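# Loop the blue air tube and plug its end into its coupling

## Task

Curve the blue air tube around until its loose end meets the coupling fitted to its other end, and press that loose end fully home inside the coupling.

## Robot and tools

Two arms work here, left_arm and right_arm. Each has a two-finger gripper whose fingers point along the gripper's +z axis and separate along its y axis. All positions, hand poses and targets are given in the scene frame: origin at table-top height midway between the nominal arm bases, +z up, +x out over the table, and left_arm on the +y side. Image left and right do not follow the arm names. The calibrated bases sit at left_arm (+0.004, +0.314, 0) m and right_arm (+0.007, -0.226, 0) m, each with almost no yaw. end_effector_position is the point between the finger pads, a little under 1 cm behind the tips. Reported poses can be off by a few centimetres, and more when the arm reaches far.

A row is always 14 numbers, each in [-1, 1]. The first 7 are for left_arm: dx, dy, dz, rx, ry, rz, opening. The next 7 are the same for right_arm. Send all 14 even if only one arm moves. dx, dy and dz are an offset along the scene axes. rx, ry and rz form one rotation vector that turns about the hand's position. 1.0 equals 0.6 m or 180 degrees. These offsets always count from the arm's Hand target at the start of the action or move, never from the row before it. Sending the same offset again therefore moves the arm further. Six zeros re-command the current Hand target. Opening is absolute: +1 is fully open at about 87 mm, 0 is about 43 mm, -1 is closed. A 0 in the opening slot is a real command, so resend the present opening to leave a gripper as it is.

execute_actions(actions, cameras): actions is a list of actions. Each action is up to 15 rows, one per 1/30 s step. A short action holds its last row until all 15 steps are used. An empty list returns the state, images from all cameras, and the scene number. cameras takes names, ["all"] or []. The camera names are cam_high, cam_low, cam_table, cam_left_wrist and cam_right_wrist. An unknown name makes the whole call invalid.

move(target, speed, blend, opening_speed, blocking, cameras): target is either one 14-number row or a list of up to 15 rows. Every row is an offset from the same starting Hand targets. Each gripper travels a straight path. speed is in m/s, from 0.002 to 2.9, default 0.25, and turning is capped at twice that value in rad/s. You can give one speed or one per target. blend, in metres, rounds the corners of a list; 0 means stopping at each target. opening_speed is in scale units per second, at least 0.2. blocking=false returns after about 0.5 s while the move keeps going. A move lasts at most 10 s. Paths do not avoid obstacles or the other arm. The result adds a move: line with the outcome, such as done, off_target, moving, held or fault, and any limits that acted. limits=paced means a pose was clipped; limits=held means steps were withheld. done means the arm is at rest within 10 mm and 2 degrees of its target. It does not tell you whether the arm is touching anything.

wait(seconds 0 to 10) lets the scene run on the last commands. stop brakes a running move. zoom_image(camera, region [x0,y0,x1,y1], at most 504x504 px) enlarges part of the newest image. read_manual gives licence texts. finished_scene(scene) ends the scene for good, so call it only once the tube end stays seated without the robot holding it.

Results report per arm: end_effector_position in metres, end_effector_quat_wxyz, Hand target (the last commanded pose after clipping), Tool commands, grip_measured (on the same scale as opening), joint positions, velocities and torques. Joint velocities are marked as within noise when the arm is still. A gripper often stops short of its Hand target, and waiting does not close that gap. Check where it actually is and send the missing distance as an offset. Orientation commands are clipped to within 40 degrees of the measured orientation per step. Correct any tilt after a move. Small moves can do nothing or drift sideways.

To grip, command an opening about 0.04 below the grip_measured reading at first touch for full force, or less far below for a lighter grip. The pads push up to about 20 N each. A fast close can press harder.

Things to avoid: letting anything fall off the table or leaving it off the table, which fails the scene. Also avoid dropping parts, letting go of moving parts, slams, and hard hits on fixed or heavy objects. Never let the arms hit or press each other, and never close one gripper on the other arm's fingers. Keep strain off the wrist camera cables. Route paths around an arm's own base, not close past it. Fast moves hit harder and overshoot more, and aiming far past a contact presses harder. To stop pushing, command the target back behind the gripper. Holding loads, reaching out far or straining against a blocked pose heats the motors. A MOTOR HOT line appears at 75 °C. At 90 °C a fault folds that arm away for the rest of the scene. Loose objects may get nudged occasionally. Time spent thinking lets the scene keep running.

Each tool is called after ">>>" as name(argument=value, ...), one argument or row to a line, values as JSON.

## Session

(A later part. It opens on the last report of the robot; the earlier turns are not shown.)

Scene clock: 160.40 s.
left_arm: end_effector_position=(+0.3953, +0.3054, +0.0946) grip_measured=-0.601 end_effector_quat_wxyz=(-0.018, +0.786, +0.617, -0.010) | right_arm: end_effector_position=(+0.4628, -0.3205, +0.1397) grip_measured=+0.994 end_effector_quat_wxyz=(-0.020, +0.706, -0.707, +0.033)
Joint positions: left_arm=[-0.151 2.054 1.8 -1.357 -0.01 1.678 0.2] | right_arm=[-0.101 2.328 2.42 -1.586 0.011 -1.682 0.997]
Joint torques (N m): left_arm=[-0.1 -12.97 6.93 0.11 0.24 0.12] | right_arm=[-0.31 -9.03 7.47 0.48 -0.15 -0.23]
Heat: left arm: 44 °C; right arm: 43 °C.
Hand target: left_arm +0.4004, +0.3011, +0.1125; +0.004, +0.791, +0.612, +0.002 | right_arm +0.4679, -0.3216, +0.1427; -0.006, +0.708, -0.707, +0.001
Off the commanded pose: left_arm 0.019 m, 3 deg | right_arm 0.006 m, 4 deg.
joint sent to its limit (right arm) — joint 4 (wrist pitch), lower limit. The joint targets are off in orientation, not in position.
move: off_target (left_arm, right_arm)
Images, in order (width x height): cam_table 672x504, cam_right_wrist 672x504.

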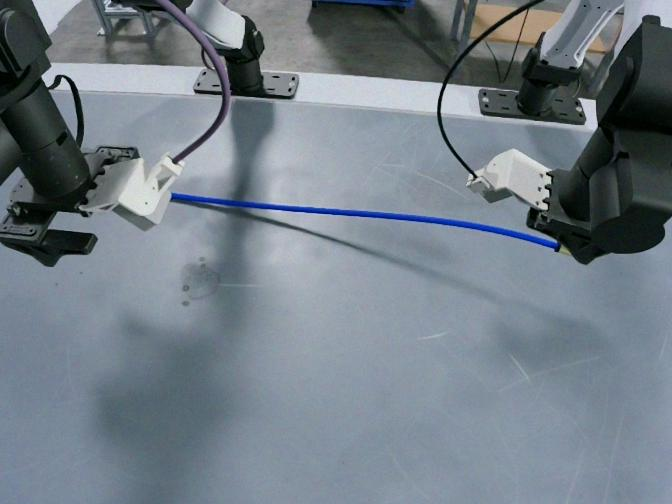

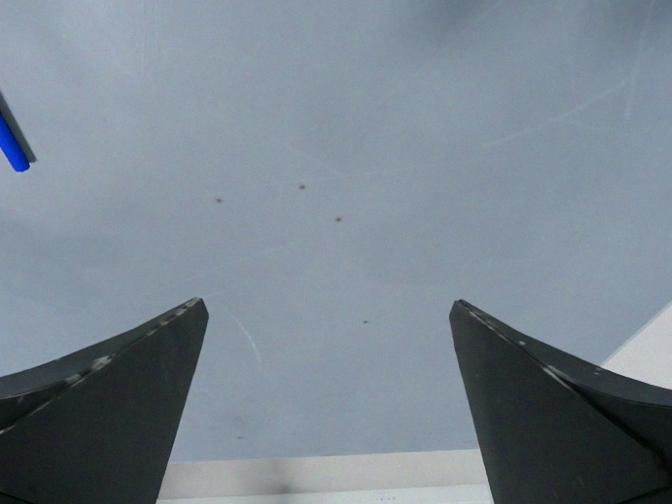

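>>> move(
  target=[
    [0.03,0,0.0,0,0,0.065,-0.9,-0.08,0,0,0,0,0,1],
  ],
  cameras=["cam_table","cam_right_wrist"],
  speed=0.3,
)

Scene clock: 163.60 s.
left_arm: end_effector_position=(+0.4151, +0.3029, +0.1091) grip_measured=-0.601 end_effector_quat_wxyz=(-0.004, +0.729, +0.684, +0.003) | right_arm: end_effector_position=(+0.4201, -0.3212, +0.1301) grip_measured=+0.994 end_effector_quat_wxyz=(+0.013, +0.705, -0.709, -0.008)
Joint positions: left_arm=[-0.151 2.136 1.983 -1.42 -0.01 1.503 0.2] | right_arm=[-0.114 2.209 2.184 -1.574 0.011 -1.69 0.997]
Joint torques (N m): left_arm=[0.42 -10.26 7.02 0.2 0.22 -0.1] | right_arm=[-0.68 -11.99 4.42 0.37 -0.22 -0.25]
Heat: left arm: 44 °C; right arm: 43 °C.
Hand target: left_arm +0.4184, +0.3011, +0.1126; +0.004, +0.725, +0.689, +0.002 | right_arm +0.4198, -0.3217, +0.1427; -0.006, +0.708, -0.707, +0.001
Off the commanded pose: left_arm 0.005 m, 1 deg | right_arm 0.013 m, 2 deg.
move: off_target (right_arm)
Images, in order (width x height): cam_table 672x504, cam_right_wrist 672x504.

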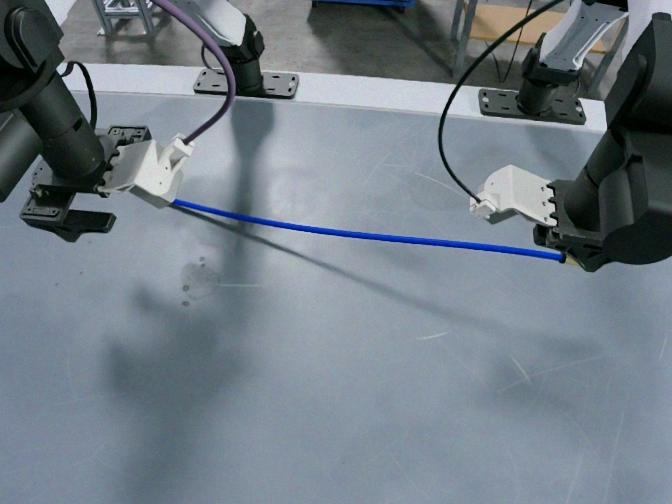

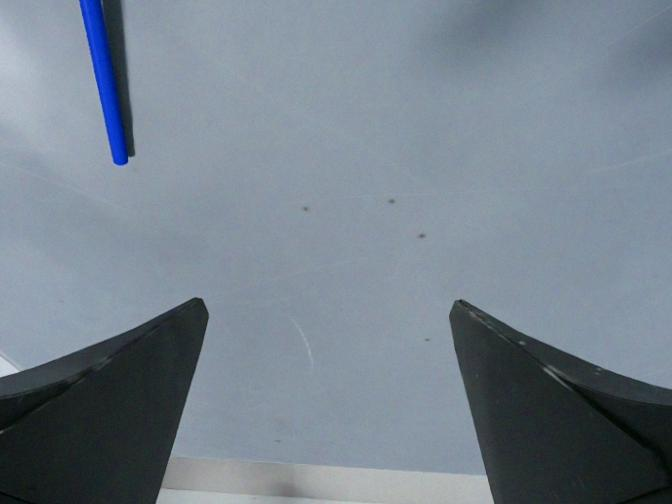

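>>> move(
  target=[
    [0.055,0,-0.03,0,0,0.045,-0.9,-0.02,-0.02,-0.05,0,0,0,1],
  ],
  cameras=["cam_table","cam_right_wrist"],
  speed=0.3,
)

Scene clock: 169.00 s.
left_arm: end_effector_position=(+0.4484, +0.3013, +0.0917) grip_measured=-0.601 end_effector_quat_wxyz=(-0.004, +0.681, +0.733, +0.004) | right_arm: end_effector_position=(+0.4068, -0.3346, +0.0983) grip_measured=+0.994 end_effector_quat_wxyz=(+0.015, +0.704, -0.710, -0.011)
Joint positions: left_arm=[-0.143 2.331 2.234 -1.476 -0.01 1.373 0.2] | right_arm=[-0.151 2.14 1.945 -1.411 0.011 -1.723 0.997]
Joint torques (N m): left_arm=[0.75 -11.43 7.13 0.23 0.21 -0.15] | right_arm=[-0.35 -12.07 4.56 0.35 -0.23 -0.24]
Heat: left arm: 43 °C; right arm: 45 °C.
Hand target: left_arm +0.4514, +0.3012, +0.0945; +0.003, +0.674, +0.738, +0.002 | right_arm +0.4078, -0.3338, +0.1126; -0.006, +0.708, -0.706, +0.001
Off the commanded pose: left_arm 0.004 m, 1 deg | right_arm 0.014 m, 3 deg.
move: off_target (right_arm)
Images, in order (width x height): cam_table 672x504, cam_right_wrist 672x504.

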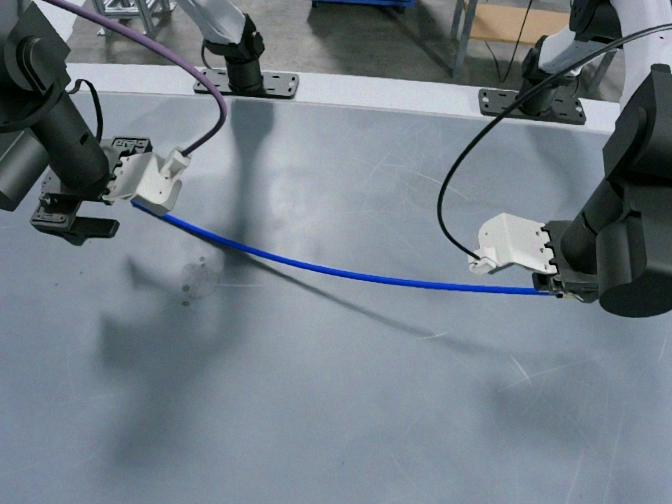

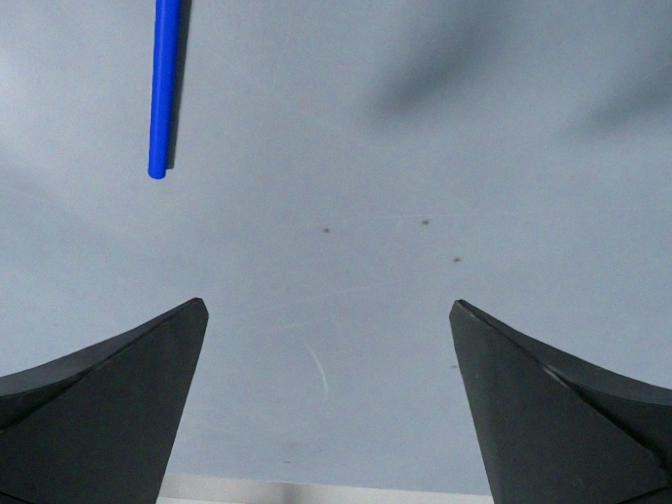

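>>> move(
  target=[
    [0,0,0,0,0,0,-0.9,-0.142,0.045,-0.06,0,0,0,0.4],
  ],
  cameras=["cam_right_wrist"],
  speed=0.25,
)

Scene clock: 174.60 s.
left_arm: end_effector_position=(+0.4482, +0.3013, +0.0917) grip_measured=-0.601 end_effector_quat_wxyz=(-0.004, +0.680, +0.733, +0.003) | right_arm: end_effector_position=(+0.3213, -0.3115, +0.0698) grip_measured=+0.400 end_effector_quat_wxyz=(+0.010, +0.711, -0.704, -0.007)
Joint positions: left_arm=[-0.143 2.331 2.234 -1.477 -0.01 1.373 0.2] | right_arm=[-0.125 1.784 1.333 -1.144 0.008 -1.716 0.7]
Joint torques (N m): left_arm=[0.8 -11.43 7.16 0.18 0.18 -0.1] | right_arm=[0.87 -8.61 4.55 0.38 -0.21 0.11]
Heat: left arm: 43 °C; right arm: 47 °C.
Hand target: left_arm +0.4513, +0.3012, +0.0945; +0.003, +0.674, +0.738, +0.002 | right_arm +0.3227, -0.3067, +0.0766; -0.006, +0.708, -0.707, +0.001
Off the commanded pose: left_arm 0.004 m, 1 deg | right_arm 0.008 m, 2 deg.
move: done
Images, in order (width x height): cam_right_wrist 672x504.

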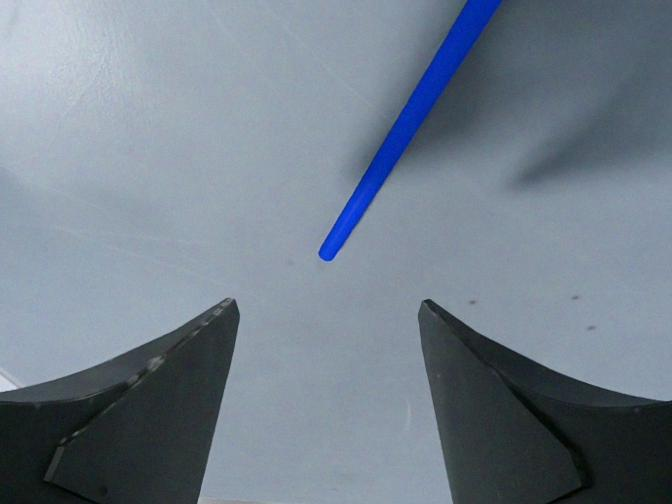

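>>> move(
  target=[
    [0,0,0,0,0,0,-0.9,0.006,-0.034,-0.065,0,0,-0.083,0.4],
  ],
  cameras=["cam_right_wrist"],
  speed=0.2,
)

Scene clock: 179.90 s.
left_arm: end_effector_position=(+0.4482, +0.3013, +0.0917) grip_measured=-0.601 end_effector_quat_wxyz=(-0.004, +0.680, +0.733, +0.003) | right_arm: end_effector_position=(+0.3274, -0.3273, +0.0420) grip_measured=+0.400 end_effector_quat_wxyz=(+0.002, -0.619, +0.785, -0.008)
Joint positions: left_arm=[-0.143 2.331 2.234 -1.477 -0.01 1.373 0.2] | right_arm=[-0.168 1.846 1.298 -1.009 0.008 -1.514 0.7]
Joint torques (N m): left_arm=[0.73 -11.22 7.09 0.22 0.19 -0.12] | right_arm=[-0.55 -6.05 4.57 0.49 -0.19 0.13]
Heat: left arm: 42 °C; right arm: 46 °C.
Hand target: left_arm +0.4513, +0.3012, +0.0945; +0.003, +0.674, +0.738, +0.002 | right_arm +0.3263, -0.3271, +0.0377; +0.006, -0.610, +0.792, -0.002
Off the commanded pose: left_arm 0.004 m, 1 deg | right_arm 0.004 m, 2 deg.
move: done
Images, in order (width x height): cam_right_wrist 672x504.

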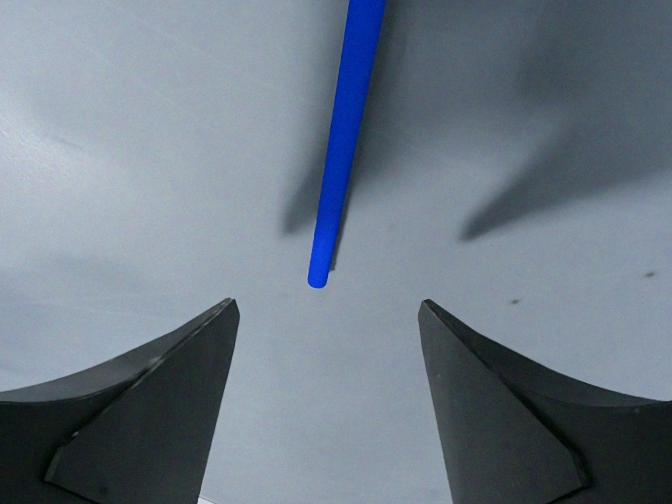

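>>> move(
  target=[
    [0,0,0,0,0,0,-0.9,-0.002,0.0,-0.034,0,0,-0.02,0.4],
    [0,0,0,0,0,0,-0.9,-0.002,0.0,-0.034,0,0,-0.02,-0.95],
  ],
  cameras=["cam_right_wrist","cam_table"],
  speed=0.12,
  opening_speed=1.5,
)

Scene clock: 189.13 s.
left_arm: end_effector_position=(+0.4482, +0.3013, +0.0917) grip_measured=-0.601 end_effector_quat_wxyz=(-0.004, +0.680, +0.733, +0.003) | right_arm: end_effector_position=(+0.3267, -0.3269, +0.0219) grip_measured=-0.812 end_effector_quat_wxyz=(+0.002, -0.594, +0.805, -0.009)
Joint positions: left_arm=[-0.143 2.331 2.234 -1.477 -0.01 1.373 0.2] | right_arm=[-0.168 1.877 1.254 -0.932 0.008 -1.451 0.094]
Joint torques (N m): left_arm=[0.59 -11.38 7.09 0.2 0.21 -0.14] | right_arm=[-0.68 -6.06 4.46 0.5 -0.19 0.12]
Heat: left arm: 42 °C; right arm: 44 °C.
Hand target: left_arm +0.4514, +0.3012, +0.0945; +0.003, +0.674, +0.738, +0.002 | right_arm +0.3252, -0.3271, +0.0173; +0.006, -0.585, +0.811, -0.002
Off the commanded pose: left_arm 0.004 m, 1 deg | right_arm 0.005 m, 2 deg.
move: done
Images, in order (width x height): cam_table 672x504, cam_right_wrist 672x504.

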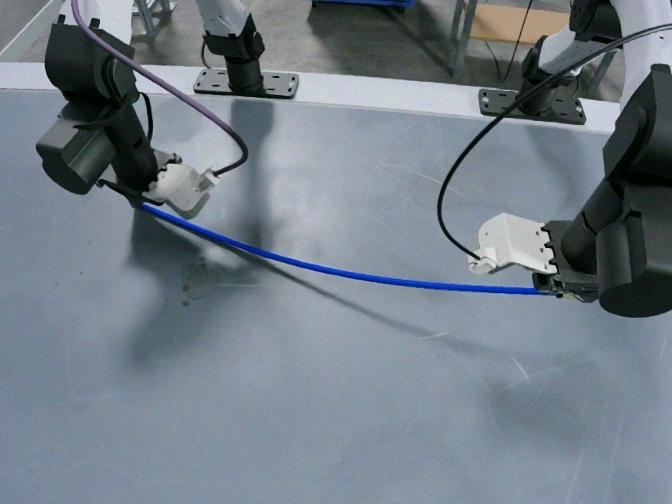

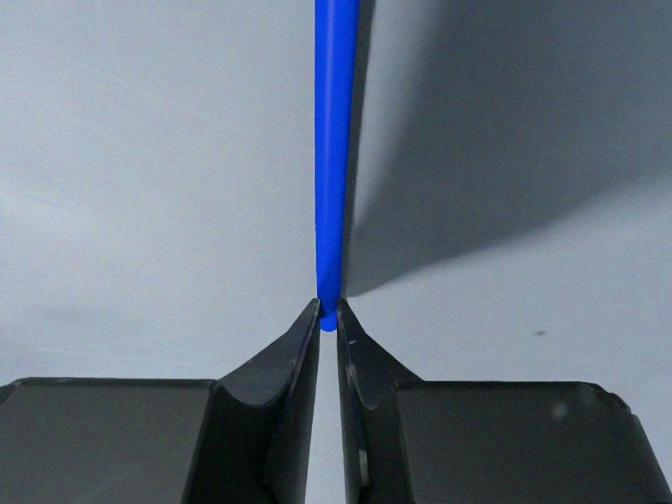

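>>> move(
  target=[
    [0,0,0,0,0,0,-0.9,0,0.0,0.005,0,0,0,0],
    [0,0,0,0,0,0,-0.9,0.009,0.028,0.005,0,0,0,0],
    [0,0,0,0,0,0,-0.9,0.009,0.028,0.003,0,0,0,-0.98],
  ],
  cameras=["cam_right_wrist"],
  speed=0.12,
  opening_speed=1.5,
)

Scene clock: 196.40 s.
left_arm: end_effector_position=(+0.4482, +0.3013, +0.0917) grip_measured=-0.601 end_effector_quat_wxyz=(-0.004, +0.680, +0.733, +0.003) | right_arm: end_effector_position=(+0.3282, -0.3142, +0.0218) grip_measured=-0.811 end_effector_quat_wxyz=(+0.003, -0.588, +0.809, -0.008)
Joint positions: left_arm=[-0.143 2.331 2.234 -1.477 -0.01 1.373 0.2] | right_arm=[-0.13 1.877 1.254 -0.932 0.008 -1.399 0.094]
Joint torques (N m): left_arm=[0.79 -11.3 7.05 0.17 0.18 -0.11] | right_arm=[0.75 -5.6 5.89 0.41 -0.18 0.11]
Heat: left arm: 42 °C; right arm: 43 °C.
Hand target: left_arm +0.4514, +0.3012, +0.0945; +0.003, +0.674, +0.738, +0.002 | right_arm +0.3306, -0.3103, +0.0191; +0.006, -0.585, +0.811, -0.002
Off the commanded pose: left_arm 0.004 m, 1 deg | right_arm 0.005 m, 1 deg.
move: done
Images, in order (width x height): cam_right_wrist 672x504.

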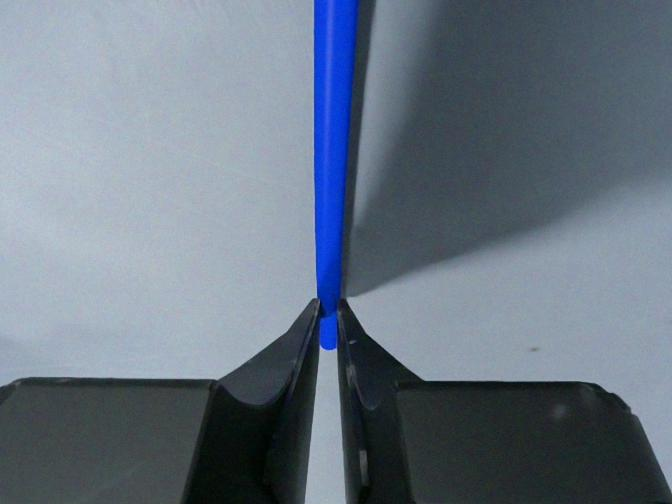

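>>> move(
  target=[
    [-0.06,-0.08,0.0,0,0,0.23,-0.95,0.04,0.16,0.12,0,0,-0.2,-1],
    [-0.12,-0.185,0.0,0,0,0.472,-0.95,0.082,0.317,0.12,0,0,-0.398,-1],
  ],
  cameras=["all"],
  speed=0.25,
  blend=0.03,
)

Scene clock: 221.03 s.
left_arm: end_effector_position=(+0.3777, +0.1936, +0.0790) grip_measured=-0.601 end_effector_quat_wxyz=(-0.022, +0.003, +1.000, +0.012) | right_arm: end_effector_position=(+0.3747, -0.1247, +0.0893) grip_measured=-1.000 end_effector_quat_wxyz=(-0.003, -0.005, +1.000, -0.007)
Joint positions: left_arm=[-0.305 2.286 2.1 -1.433 -0.01 -0.281 0.2] | right_arm=[0.258 2.184 1.979 -1.376 0.011 0.238 0]
Joint torques (N m): left_arm=[-0.28 -15.99 4.63 0.34 0.04 -0.13] | right_arm=[0.84 -8.16 7.87 0.38 0.02 0.13]
Heat: left arm: 43 °C; right arm: 41 °C.
Hand target: left_arm +0.3794, +0.1902, +0.0946; +0.001, -0.001, +1.000, +0.004 | right_arm +0.3797, -0.1202, +0.0910; +0.003, +0.001, +1.000, -0.005
Off the commanded pose: left_arm 0.016 m, 3 deg | right_arm 0.007 m, 1 deg.
move: off_target (left_arm)

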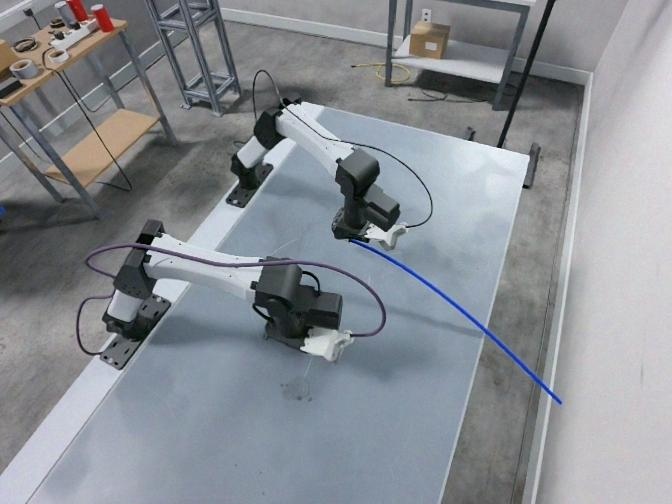

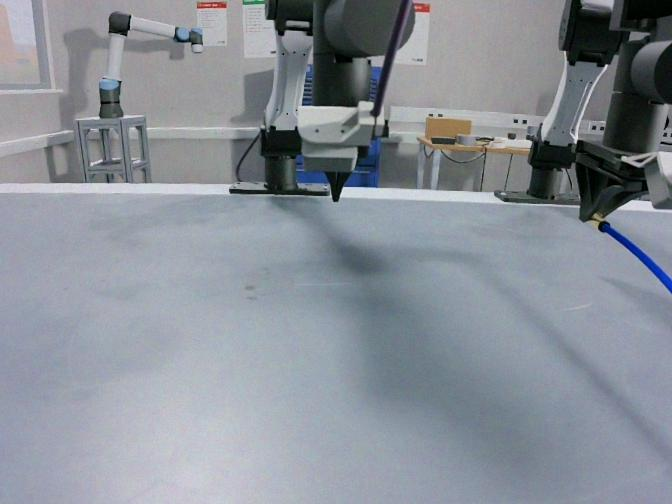

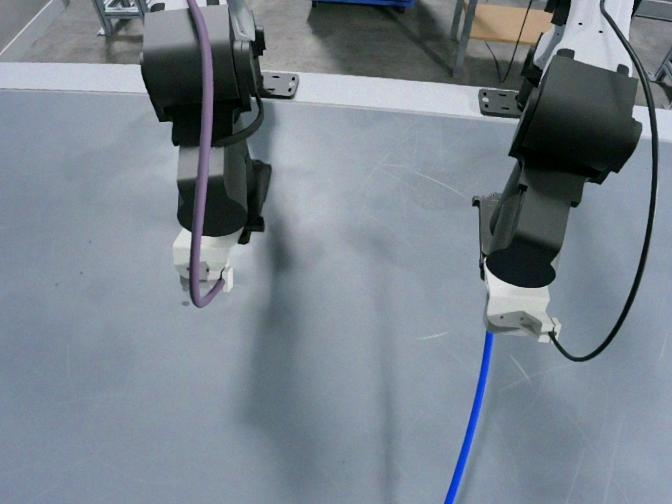

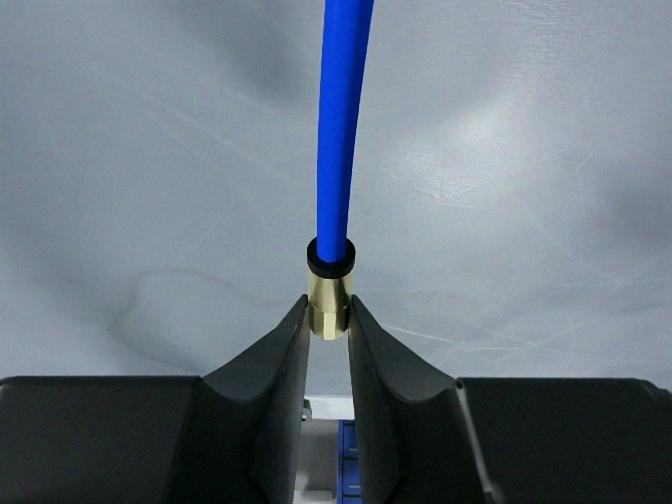

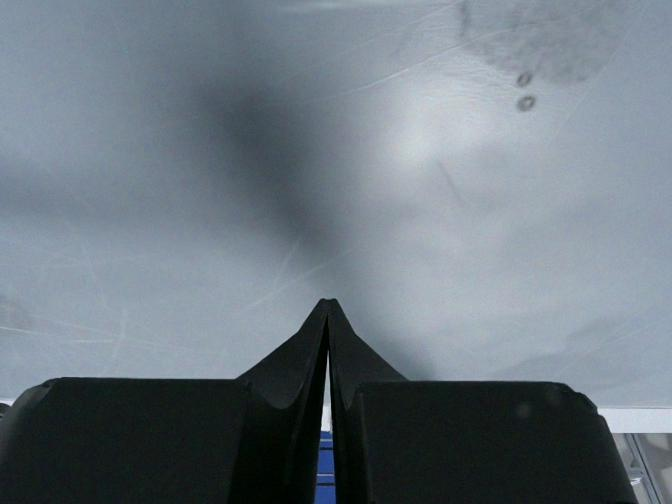

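>>> move(
  target=[
    [0.12,0.185,0.06,0,0,-0.472,-0.95,-0.05,-0.3,0.1,0,0,0.398,0.4],
  ],
  cameras=["cam_low","cam_table","cam_right_wrist"],
  speed=0.25,
)

Scene clock: 234.10 s.
left_arm: end_effector_position=(+0.4484, +0.3011, +0.1164) grip_measured=-0.601 end_effector_quat_wxyz=(+0.001, +0.672, +0.740, +0.007) | right_arm: end_effector_position=(+0.3538, -0.3007, +0.1408) grip_measured=+0.400 end_effector_quat_wxyz=(-0.008, -0.580, +0.814, +0.000)
Joint positions: left_arm=[-0.143 2.35 2.367 -1.578 -0.01 1.351 0.2] | right_arm=[-0.082 1.937 1.814 -1.46 0.011 -1.331 0.7]
Joint torques (N m): left_arm=[0.49 -14.01 6.58 0.23 0.17 0.16] | right_arm=[-0.44 -10.35 4.63 0.29 -0.19 -0.24]
Heat: left arm: 46 °C; right arm: 44 °C.
Hand target: left_arm +0.4514, +0.3012, +0.1305; +0.003, +0.674, +0.738, +0.002 | right_arm +0.3498, -0.3001, +0.1511; +0.006, -0.585, +0.811, -0.003
Off the commanded pose: left_arm 0.015 m, 1 deg | right_arm 0.011 m, 2 deg.
joint sent to its limit (left arm) — joint 4 (wrist pitch), lower limit. The joint targets still meet the commanded pose.
move: off_target (left_arm, right_arm)
Images, in order (width x height): cam_low 672x504, cam_table 672x504, cam_right_wrist 672x504.

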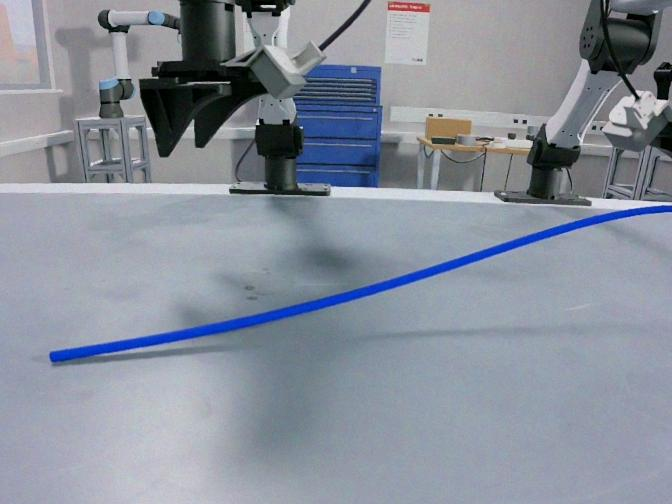

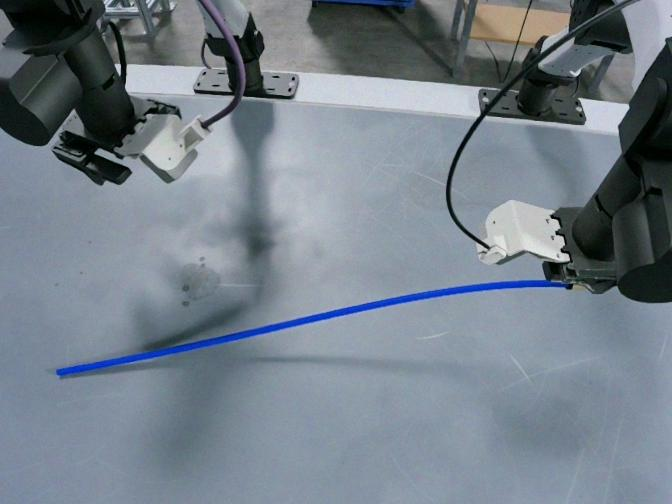

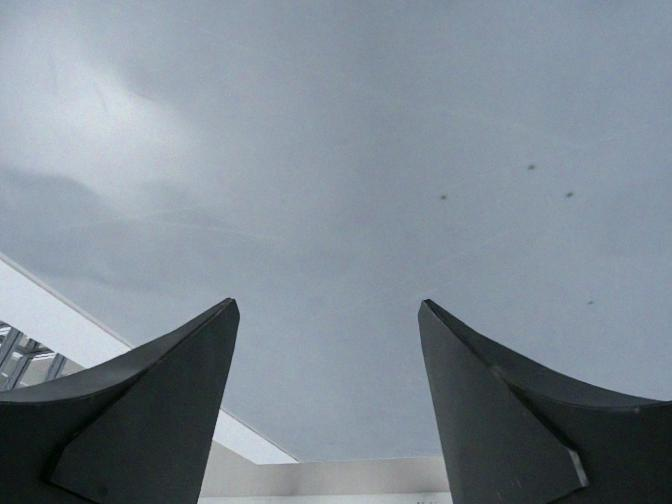

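>>> move(
  target=[
    [0,0,0.02,-0.08,0,0,-0.95,0,0,0,0,0,0,0.4],
  ],
  cameras=["cam_low","cam_table","cam_right_wrist"],
  speed=0.25,
)

Scene clock: 244.57 s.
left_arm: end_effector_position=(+0.4497, +0.3042, +0.1203) grip_measured=-0.601 end_effector_quat_wxyz=(+0.086, +0.663, +0.740, -0.077) | right_arm: end_effector_position=(+0.3539, -0.3007, +0.1408) grip_measured=+0.400 end_effector_quat_wxyz=(-0.008, -0.581, +0.814, +0.000)
Joint positions: left_arm=[-0.041 2.328 2.367 -1.578 0.229 1.434 0.2] | right_arm=[-0.082 1.937 1.814 -1.46 0.011 -1.332 0.7]
Joint torques (N m): left_arm=[0.32 -15.87 6.16 0.26 0.43 0.14] | right_arm=[-0.46 -10.35 4.63 0.29 -0.19 -0.24]
Heat: left arm: 48 °C; right arm: 46 °C.
Hand target: left_arm +0.4514, +0.3012, +0.1425; +0.088, +0.669, +0.733, -0.091 | right_arm +0.3498, -0.3001, +0.1511; +0.006, -0.585, +0.811, -0.003
Off the commanded pose: left_arm 0.022 m, 2 deg | right_arm 0.011 m, 2 deg.
joint sent to its limit (left arm) — joint 4 (wrist pitch), lower limit. The joint targets are off in orientation, not in position.
move: off_target (left_arm, right_arm)
Images, in order (width x height): cam_low 672x504, cam_table 672x504, cam_right_wrist 672x504.

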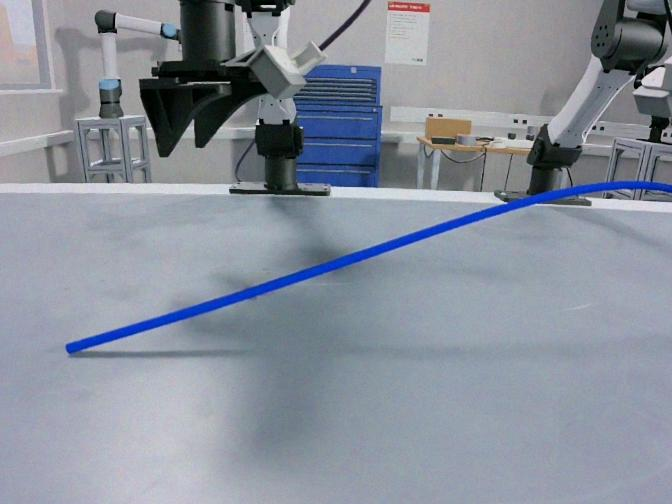

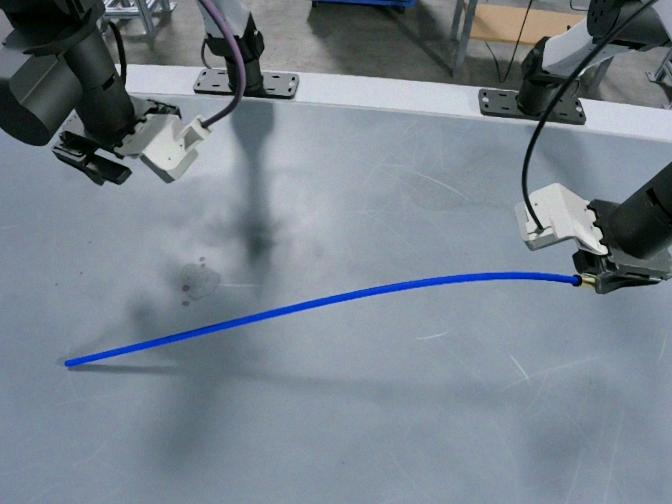

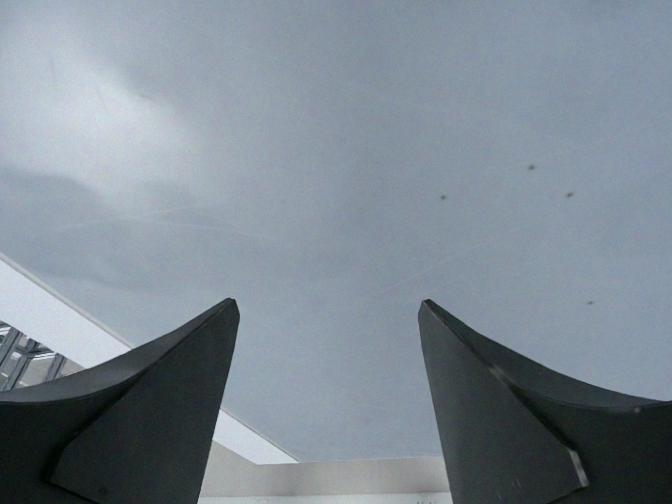

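>>> move(
  target=[
    [-0.06,0,0.03,-0.1,0,0,-0.95,0,0,0,0,0,0,0.4],
  ],
  cameras=["cam_low","cam_table","cam_right_wrist"],
  speed=0.25,
)

Scene clock: 249.33 s.
left_arm: end_effector_position=(+0.4175, +0.3047, +0.1441) grip_measured=-0.601 end_effector_quat_wxyz=(+0.192, +0.637, +0.723, -0.184) | right_arm: end_effector_position=(+0.3539, -0.3007, +0.1408) grip_measured=+0.400 end_effector_quat_wxyz=(-0.008, -0.581, +0.814, +0.000)
Joint positions: left_arm=[0.09 2.172 2.167 -1.581 0.538 1.558 0.2] | right_arm=[-0.082 1.937 1.814 -1.46 0.011 -1.332 0.7]
Joint torques (N m): left_arm=[0.38 -14.53 4.46 0.21 0.69 0.15] | right_arm=[-0.44 -10.35 4.63 0.29 -0.19 -0.24]
Heat: left arm: 51 °C; right arm: 47 °C.
Hand target: left_arm +0.4154, +0.3012, +0.1605; +0.191, +0.647, +0.710, -0.204 | right_arm +0.3498, -0.3001, +0.1511; +0.006, -0.585, +0.811, -0.003
Off the commanded pose: left_arm 0.017 m, 3 deg | right_arm 0.011 m, 2 deg.
joint sent to its limit (left arm) — joint 4 (wrist pitch), lower limit. The joint targets are off in orientation, not in position.
move: off_target (left_arm, right_arm)
Images, in order (width x height): cam_low 672x504, cam_table 672x504, cam_right_wrist 672x504.

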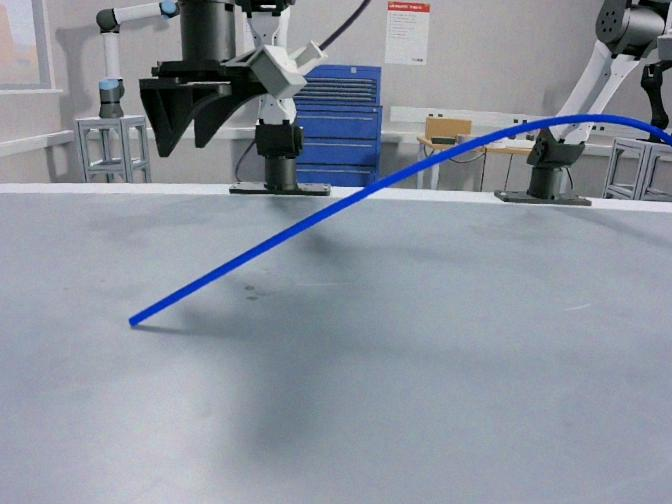

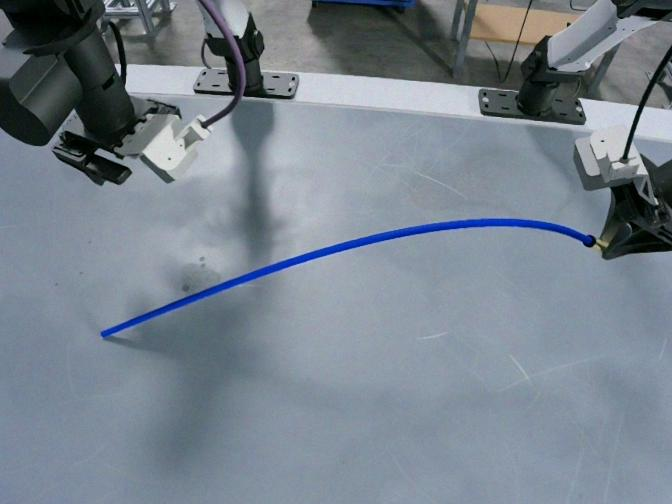

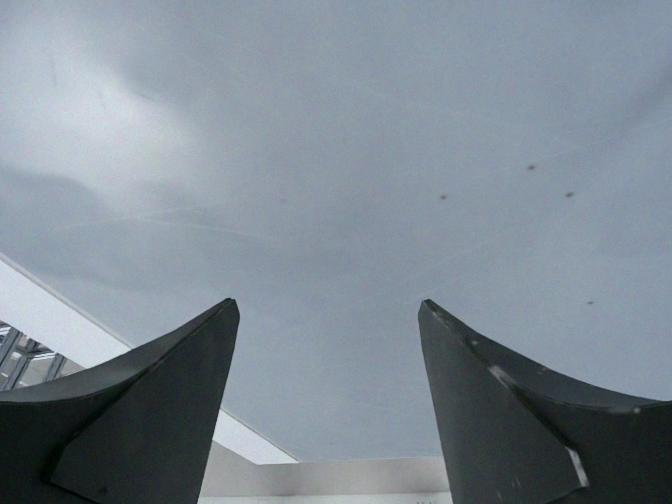

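>>> move(
  target=[
    [0,0,0.0,0,0,-0.07,-0.95,0.07,0,0,0,0,0.03,0.4],
  ],
  cameras=["cam_low","cam_table","cam_right_wrist"],
  speed=0.2,
)

Scene clock: 256.67 s.
left_arm: end_effector_position=(+0.4181, +0.3041, +0.1451) grip_measured=-0.601 end_effector_quat_wxyz=(+0.206, +0.703, +0.660, -0.169) | right_arm: end_effector_position=(+0.3864, -0.3044, +0.1491) grip_measured=+0.400 end_effector_quat_wxyz=(-0.003, -0.614, +0.790, -0.005)
Joint positions: left_arm=[0.09 2.148 2.132 -1.581 0.539 1.751 0.2] | right_arm=[-0.082 2.058 2.023 -1.532 0.011 -1.415 0.7]
Joint torques (N m): left_arm=[-0.32 -14.6 4.52 0.17 0.42 0.12] | right_arm=[0.75 -7.27 7.65 0.31 -0.21 -0.24]
Heat: left arm: 53 °C; right arm: 48 °C.
Hand target: left_arm +0.4154, +0.3012, +0.1606; +0.168, +0.721, +0.634, -0.224 | right_arm +0.3917, -0.3001, +0.1510; +0.006, -0.622, +0.783, -0.002
Off the commanded pose: left_arm 0.016 m, 8 deg | right_arm 0.007 m, 2 deg.
joint sent to its limit (left arm) — joint 4 (wrist pitch), lower limit. The joint targets are off in orientation, not in position.
move: off_target (left_arm)
Images, in order (width x height): cam_low 672x504, cam_table 672x504, cam_right_wrist 672x504.

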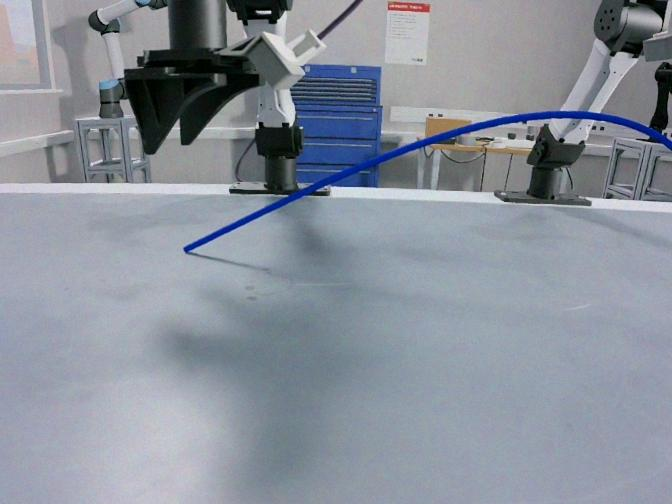

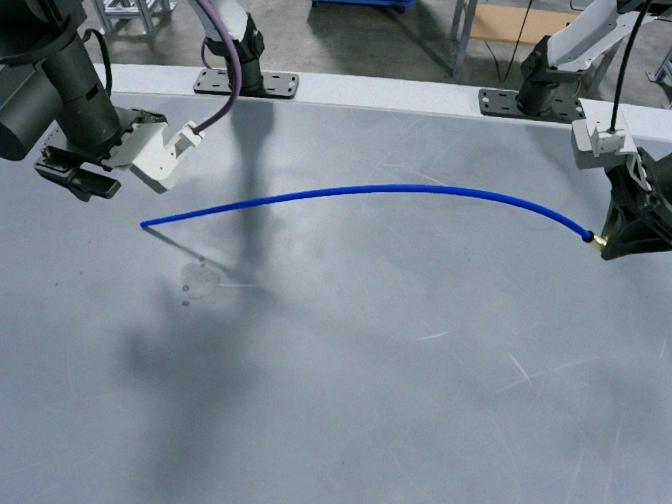

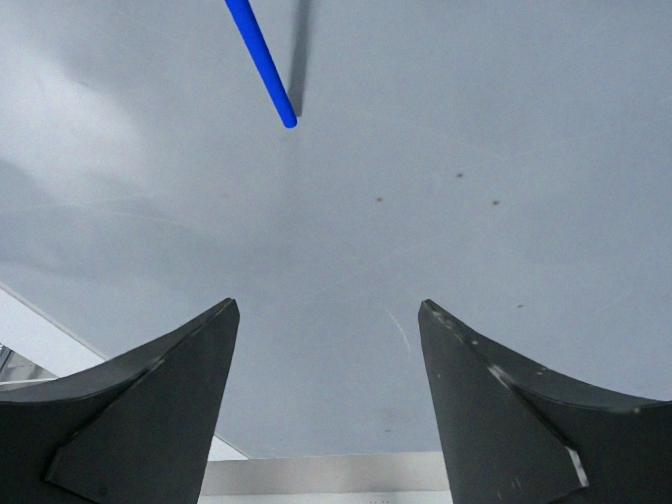

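>>> move(
  target=[
    [0,0,0.0,0,0,0,-0.95,-0.055,0.022,-0.13,0,0,0.085,0.4],
  ],
  cameras=["cam_low","cam_right_wrist"],
  speed=0.2,
)

Scene clock: 264.20 s.
left_arm: end_effector_position=(+0.4181, +0.3041, +0.1451) grip_measured=-0.601 end_effector_quat_wxyz=(+0.206, +0.703, +0.659, -0.169) | right_arm: end_effector_position=(+0.3561, -0.2926, +0.0637) grip_measured=+0.400 end_effector_quat_wxyz=(+0.013, +0.712, -0.702, -0.006)
Joint positions: left_arm=[0.09 2.148 2.132 -1.581 0.539 1.752 0.2] | right_arm=[-0.056 1.913 1.475 -1.16 0.011 -1.653 0.7]
Joint torques (N m): left_arm=[-0.34 -14.41 4.52 0.16 0.42 0.1] | right_arm=[0.92 -9.98 4.48 0.38 -0.24 -0.25]
Heat: left arm: 53 °C; right arm: 46 °C.
Hand target: left_arm +0.4154, +0.3012, +0.1606; +0.168, +0.721, +0.634, -0.224 | right_arm +0.3589, -0.2869, +0.0731; -0.006, +0.721, -0.693, +0.002
Off the commanded pose: left_arm 0.016 m, 8 deg | right_arm 0.011 m, 3 deg.
joint sent to its limit (left arm) — joint 4 (wrist pitch), lower limit. The joint targets are off in orientation, not in position.
move: off_target (left_arm, right_arm)
Images, in order (width x height): cam_low 672x504, cam_right_wrist 672x504.

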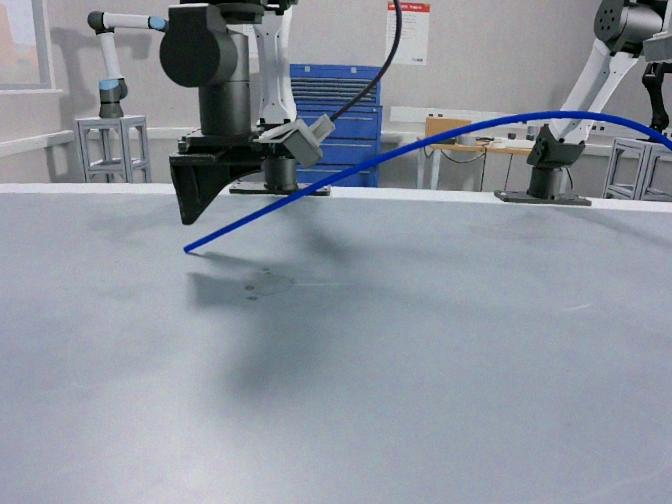

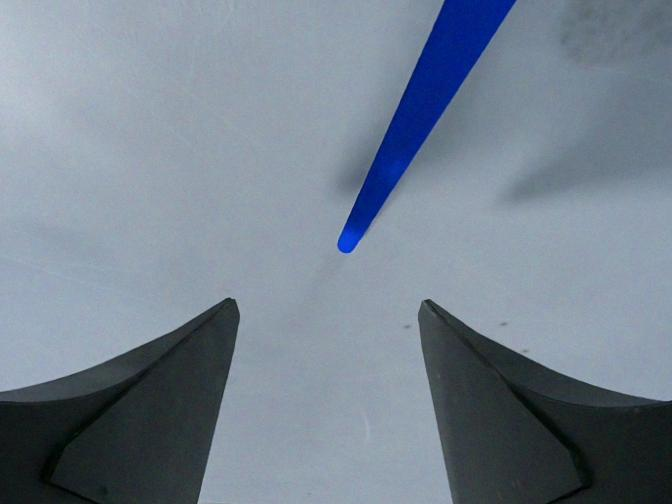

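>>> move(
  target=[
    [0,0,0.0,0,0,0,-0.95,0.01,0.012,-0.055,0,0,-0.065,0.2],
  ],
  cameras=["cam_low","cam_right_wrist"],
  speed=0.15,
)

Scene clock: 270.57 s.
left_arm: end_effector_position=(+0.4181, +0.3041, +0.1451) grip_measured=-0.601 end_effector_quat_wxyz=(+0.206, +0.703, +0.659, -0.169) | right_arm: end_effector_position=(+0.3648, -0.2857, +0.0449) grip_measured=+0.200 end_effector_quat_wxyz=(+0.002, -0.649, +0.761, -0.009)
Joint positions: left_arm=[0.09 2.148 2.132 -1.581 0.539 1.752 0.2] | right_arm=[-0.036 1.948 1.447 -1.055 0.011 -1.46 0.6]
Joint torques (N m): left_arm=[-0.35 -14.46 4.42 0.15 0.4 0.14] | right_arm=[1.09 -6.8 4.68 0.51 -0.21 0.13]
Heat: left arm: 53 °C; right arm: 45 °C.
Hand target: left_arm +0.4154, +0.3012, +0.1606; +0.168, +0.721, +0.634, -0.224 | right_arm +0.3648, -0.2796, +0.0401; +0.006, -0.647, +0.763, -0.002
Off the commanded pose: left_arm 0.016 m, 8 deg | right_arm 0.008 m, 1 deg.
joint sent to its limit (left arm) — joint 4 (wrist pitch), lower limit. The joint targets are off in orientation, not in position.
move: off_target (left_arm)
Images, in order (width x height): cam_low 672x504, cam_right_wrist 672x504.

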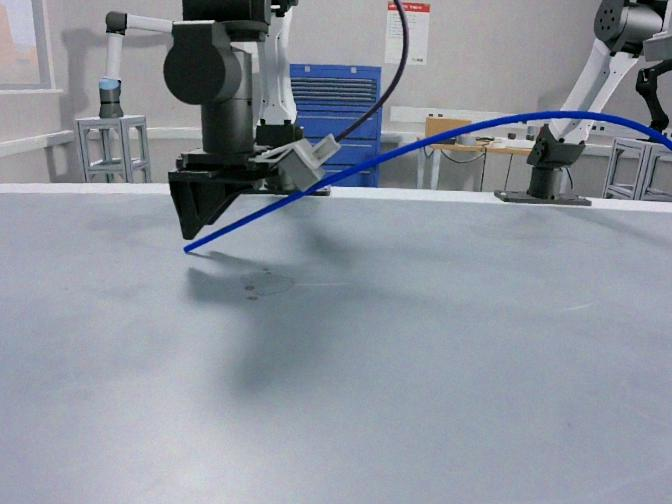

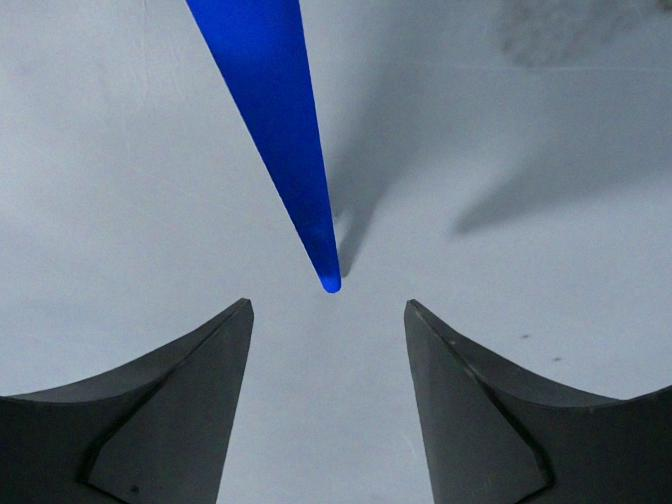

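>>> move(
  target=[
    [0,0,0.0,0,0,0,-0.95,-0.003,0.015,-0.012,0,0,0.03,0.2],
    [0,0,0.0,0,0,0,-0.95,-0.003,0.015,-0.012,0,0,0.03,-1],
  ],
  cameras=["cam_low","cam_right_wrist"],
  speed=0.15,
  opening_speed=1.5,
)

Scene clock: 280.43 s.
left_arm: end_effector_position=(+0.4182, +0.3041, +0.1451) grip_measured=-0.601 end_effector_quat_wxyz=(+0.206, +0.703, +0.659, -0.169) | right_arm: end_effector_position=(+0.3613, -0.2766, +0.0333) grip_measured=-0.778 end_effector_quat_wxyz=(+0.003, +0.672, -0.740, +0.005)
Joint positions: left_arm=[0.09 2.148 2.132 -1.581 0.539 1.752 0.2] | right_arm=[-0.01 1.948 1.399 -1.019 0.011 -1.496 0.111]
Joint torques (N m): left_arm=[-0.27 -14.54 4.6 0.16 0.4 0.13] | right_arm=[1.07 -7.76 4.49 0.46 -0.21 -0.24]
Heat: left arm: 54 °C; right arm: 45 °C.
Hand target: left_arm +0.4154, +0.3012, +0.1606; +0.168, +0.721, +0.634, -0.224 | right_arm +0.3630, -0.2706, +0.0329; +0.006, -0.682, +0.732, -0.002
Off the commanded pose: left_arm 0.016 m, 8 deg | right_arm 0.006 m, 2 deg.
joint sent to its limit (left arm) — joint 4 (wrist pitch), lower limit. The joint targets are off in orientation, not in position.
move: off_target (left_arm)
Images, in order (width x height): cam_low 672x504, cam_right_wrist 672x504.

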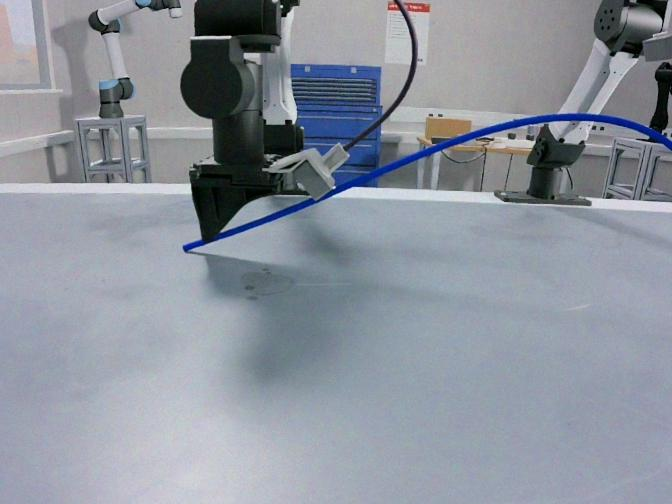

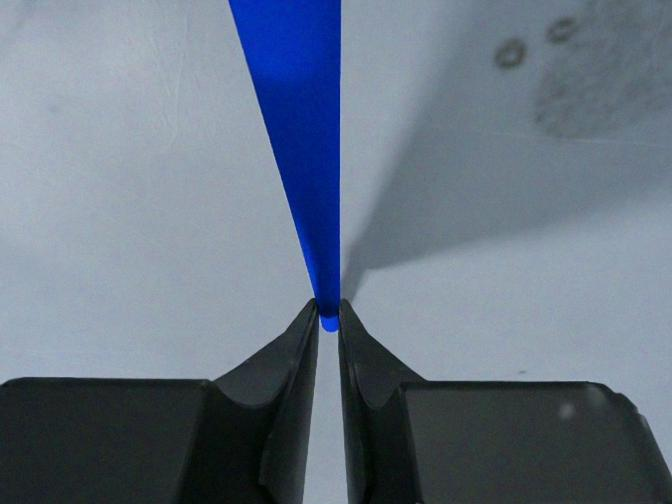

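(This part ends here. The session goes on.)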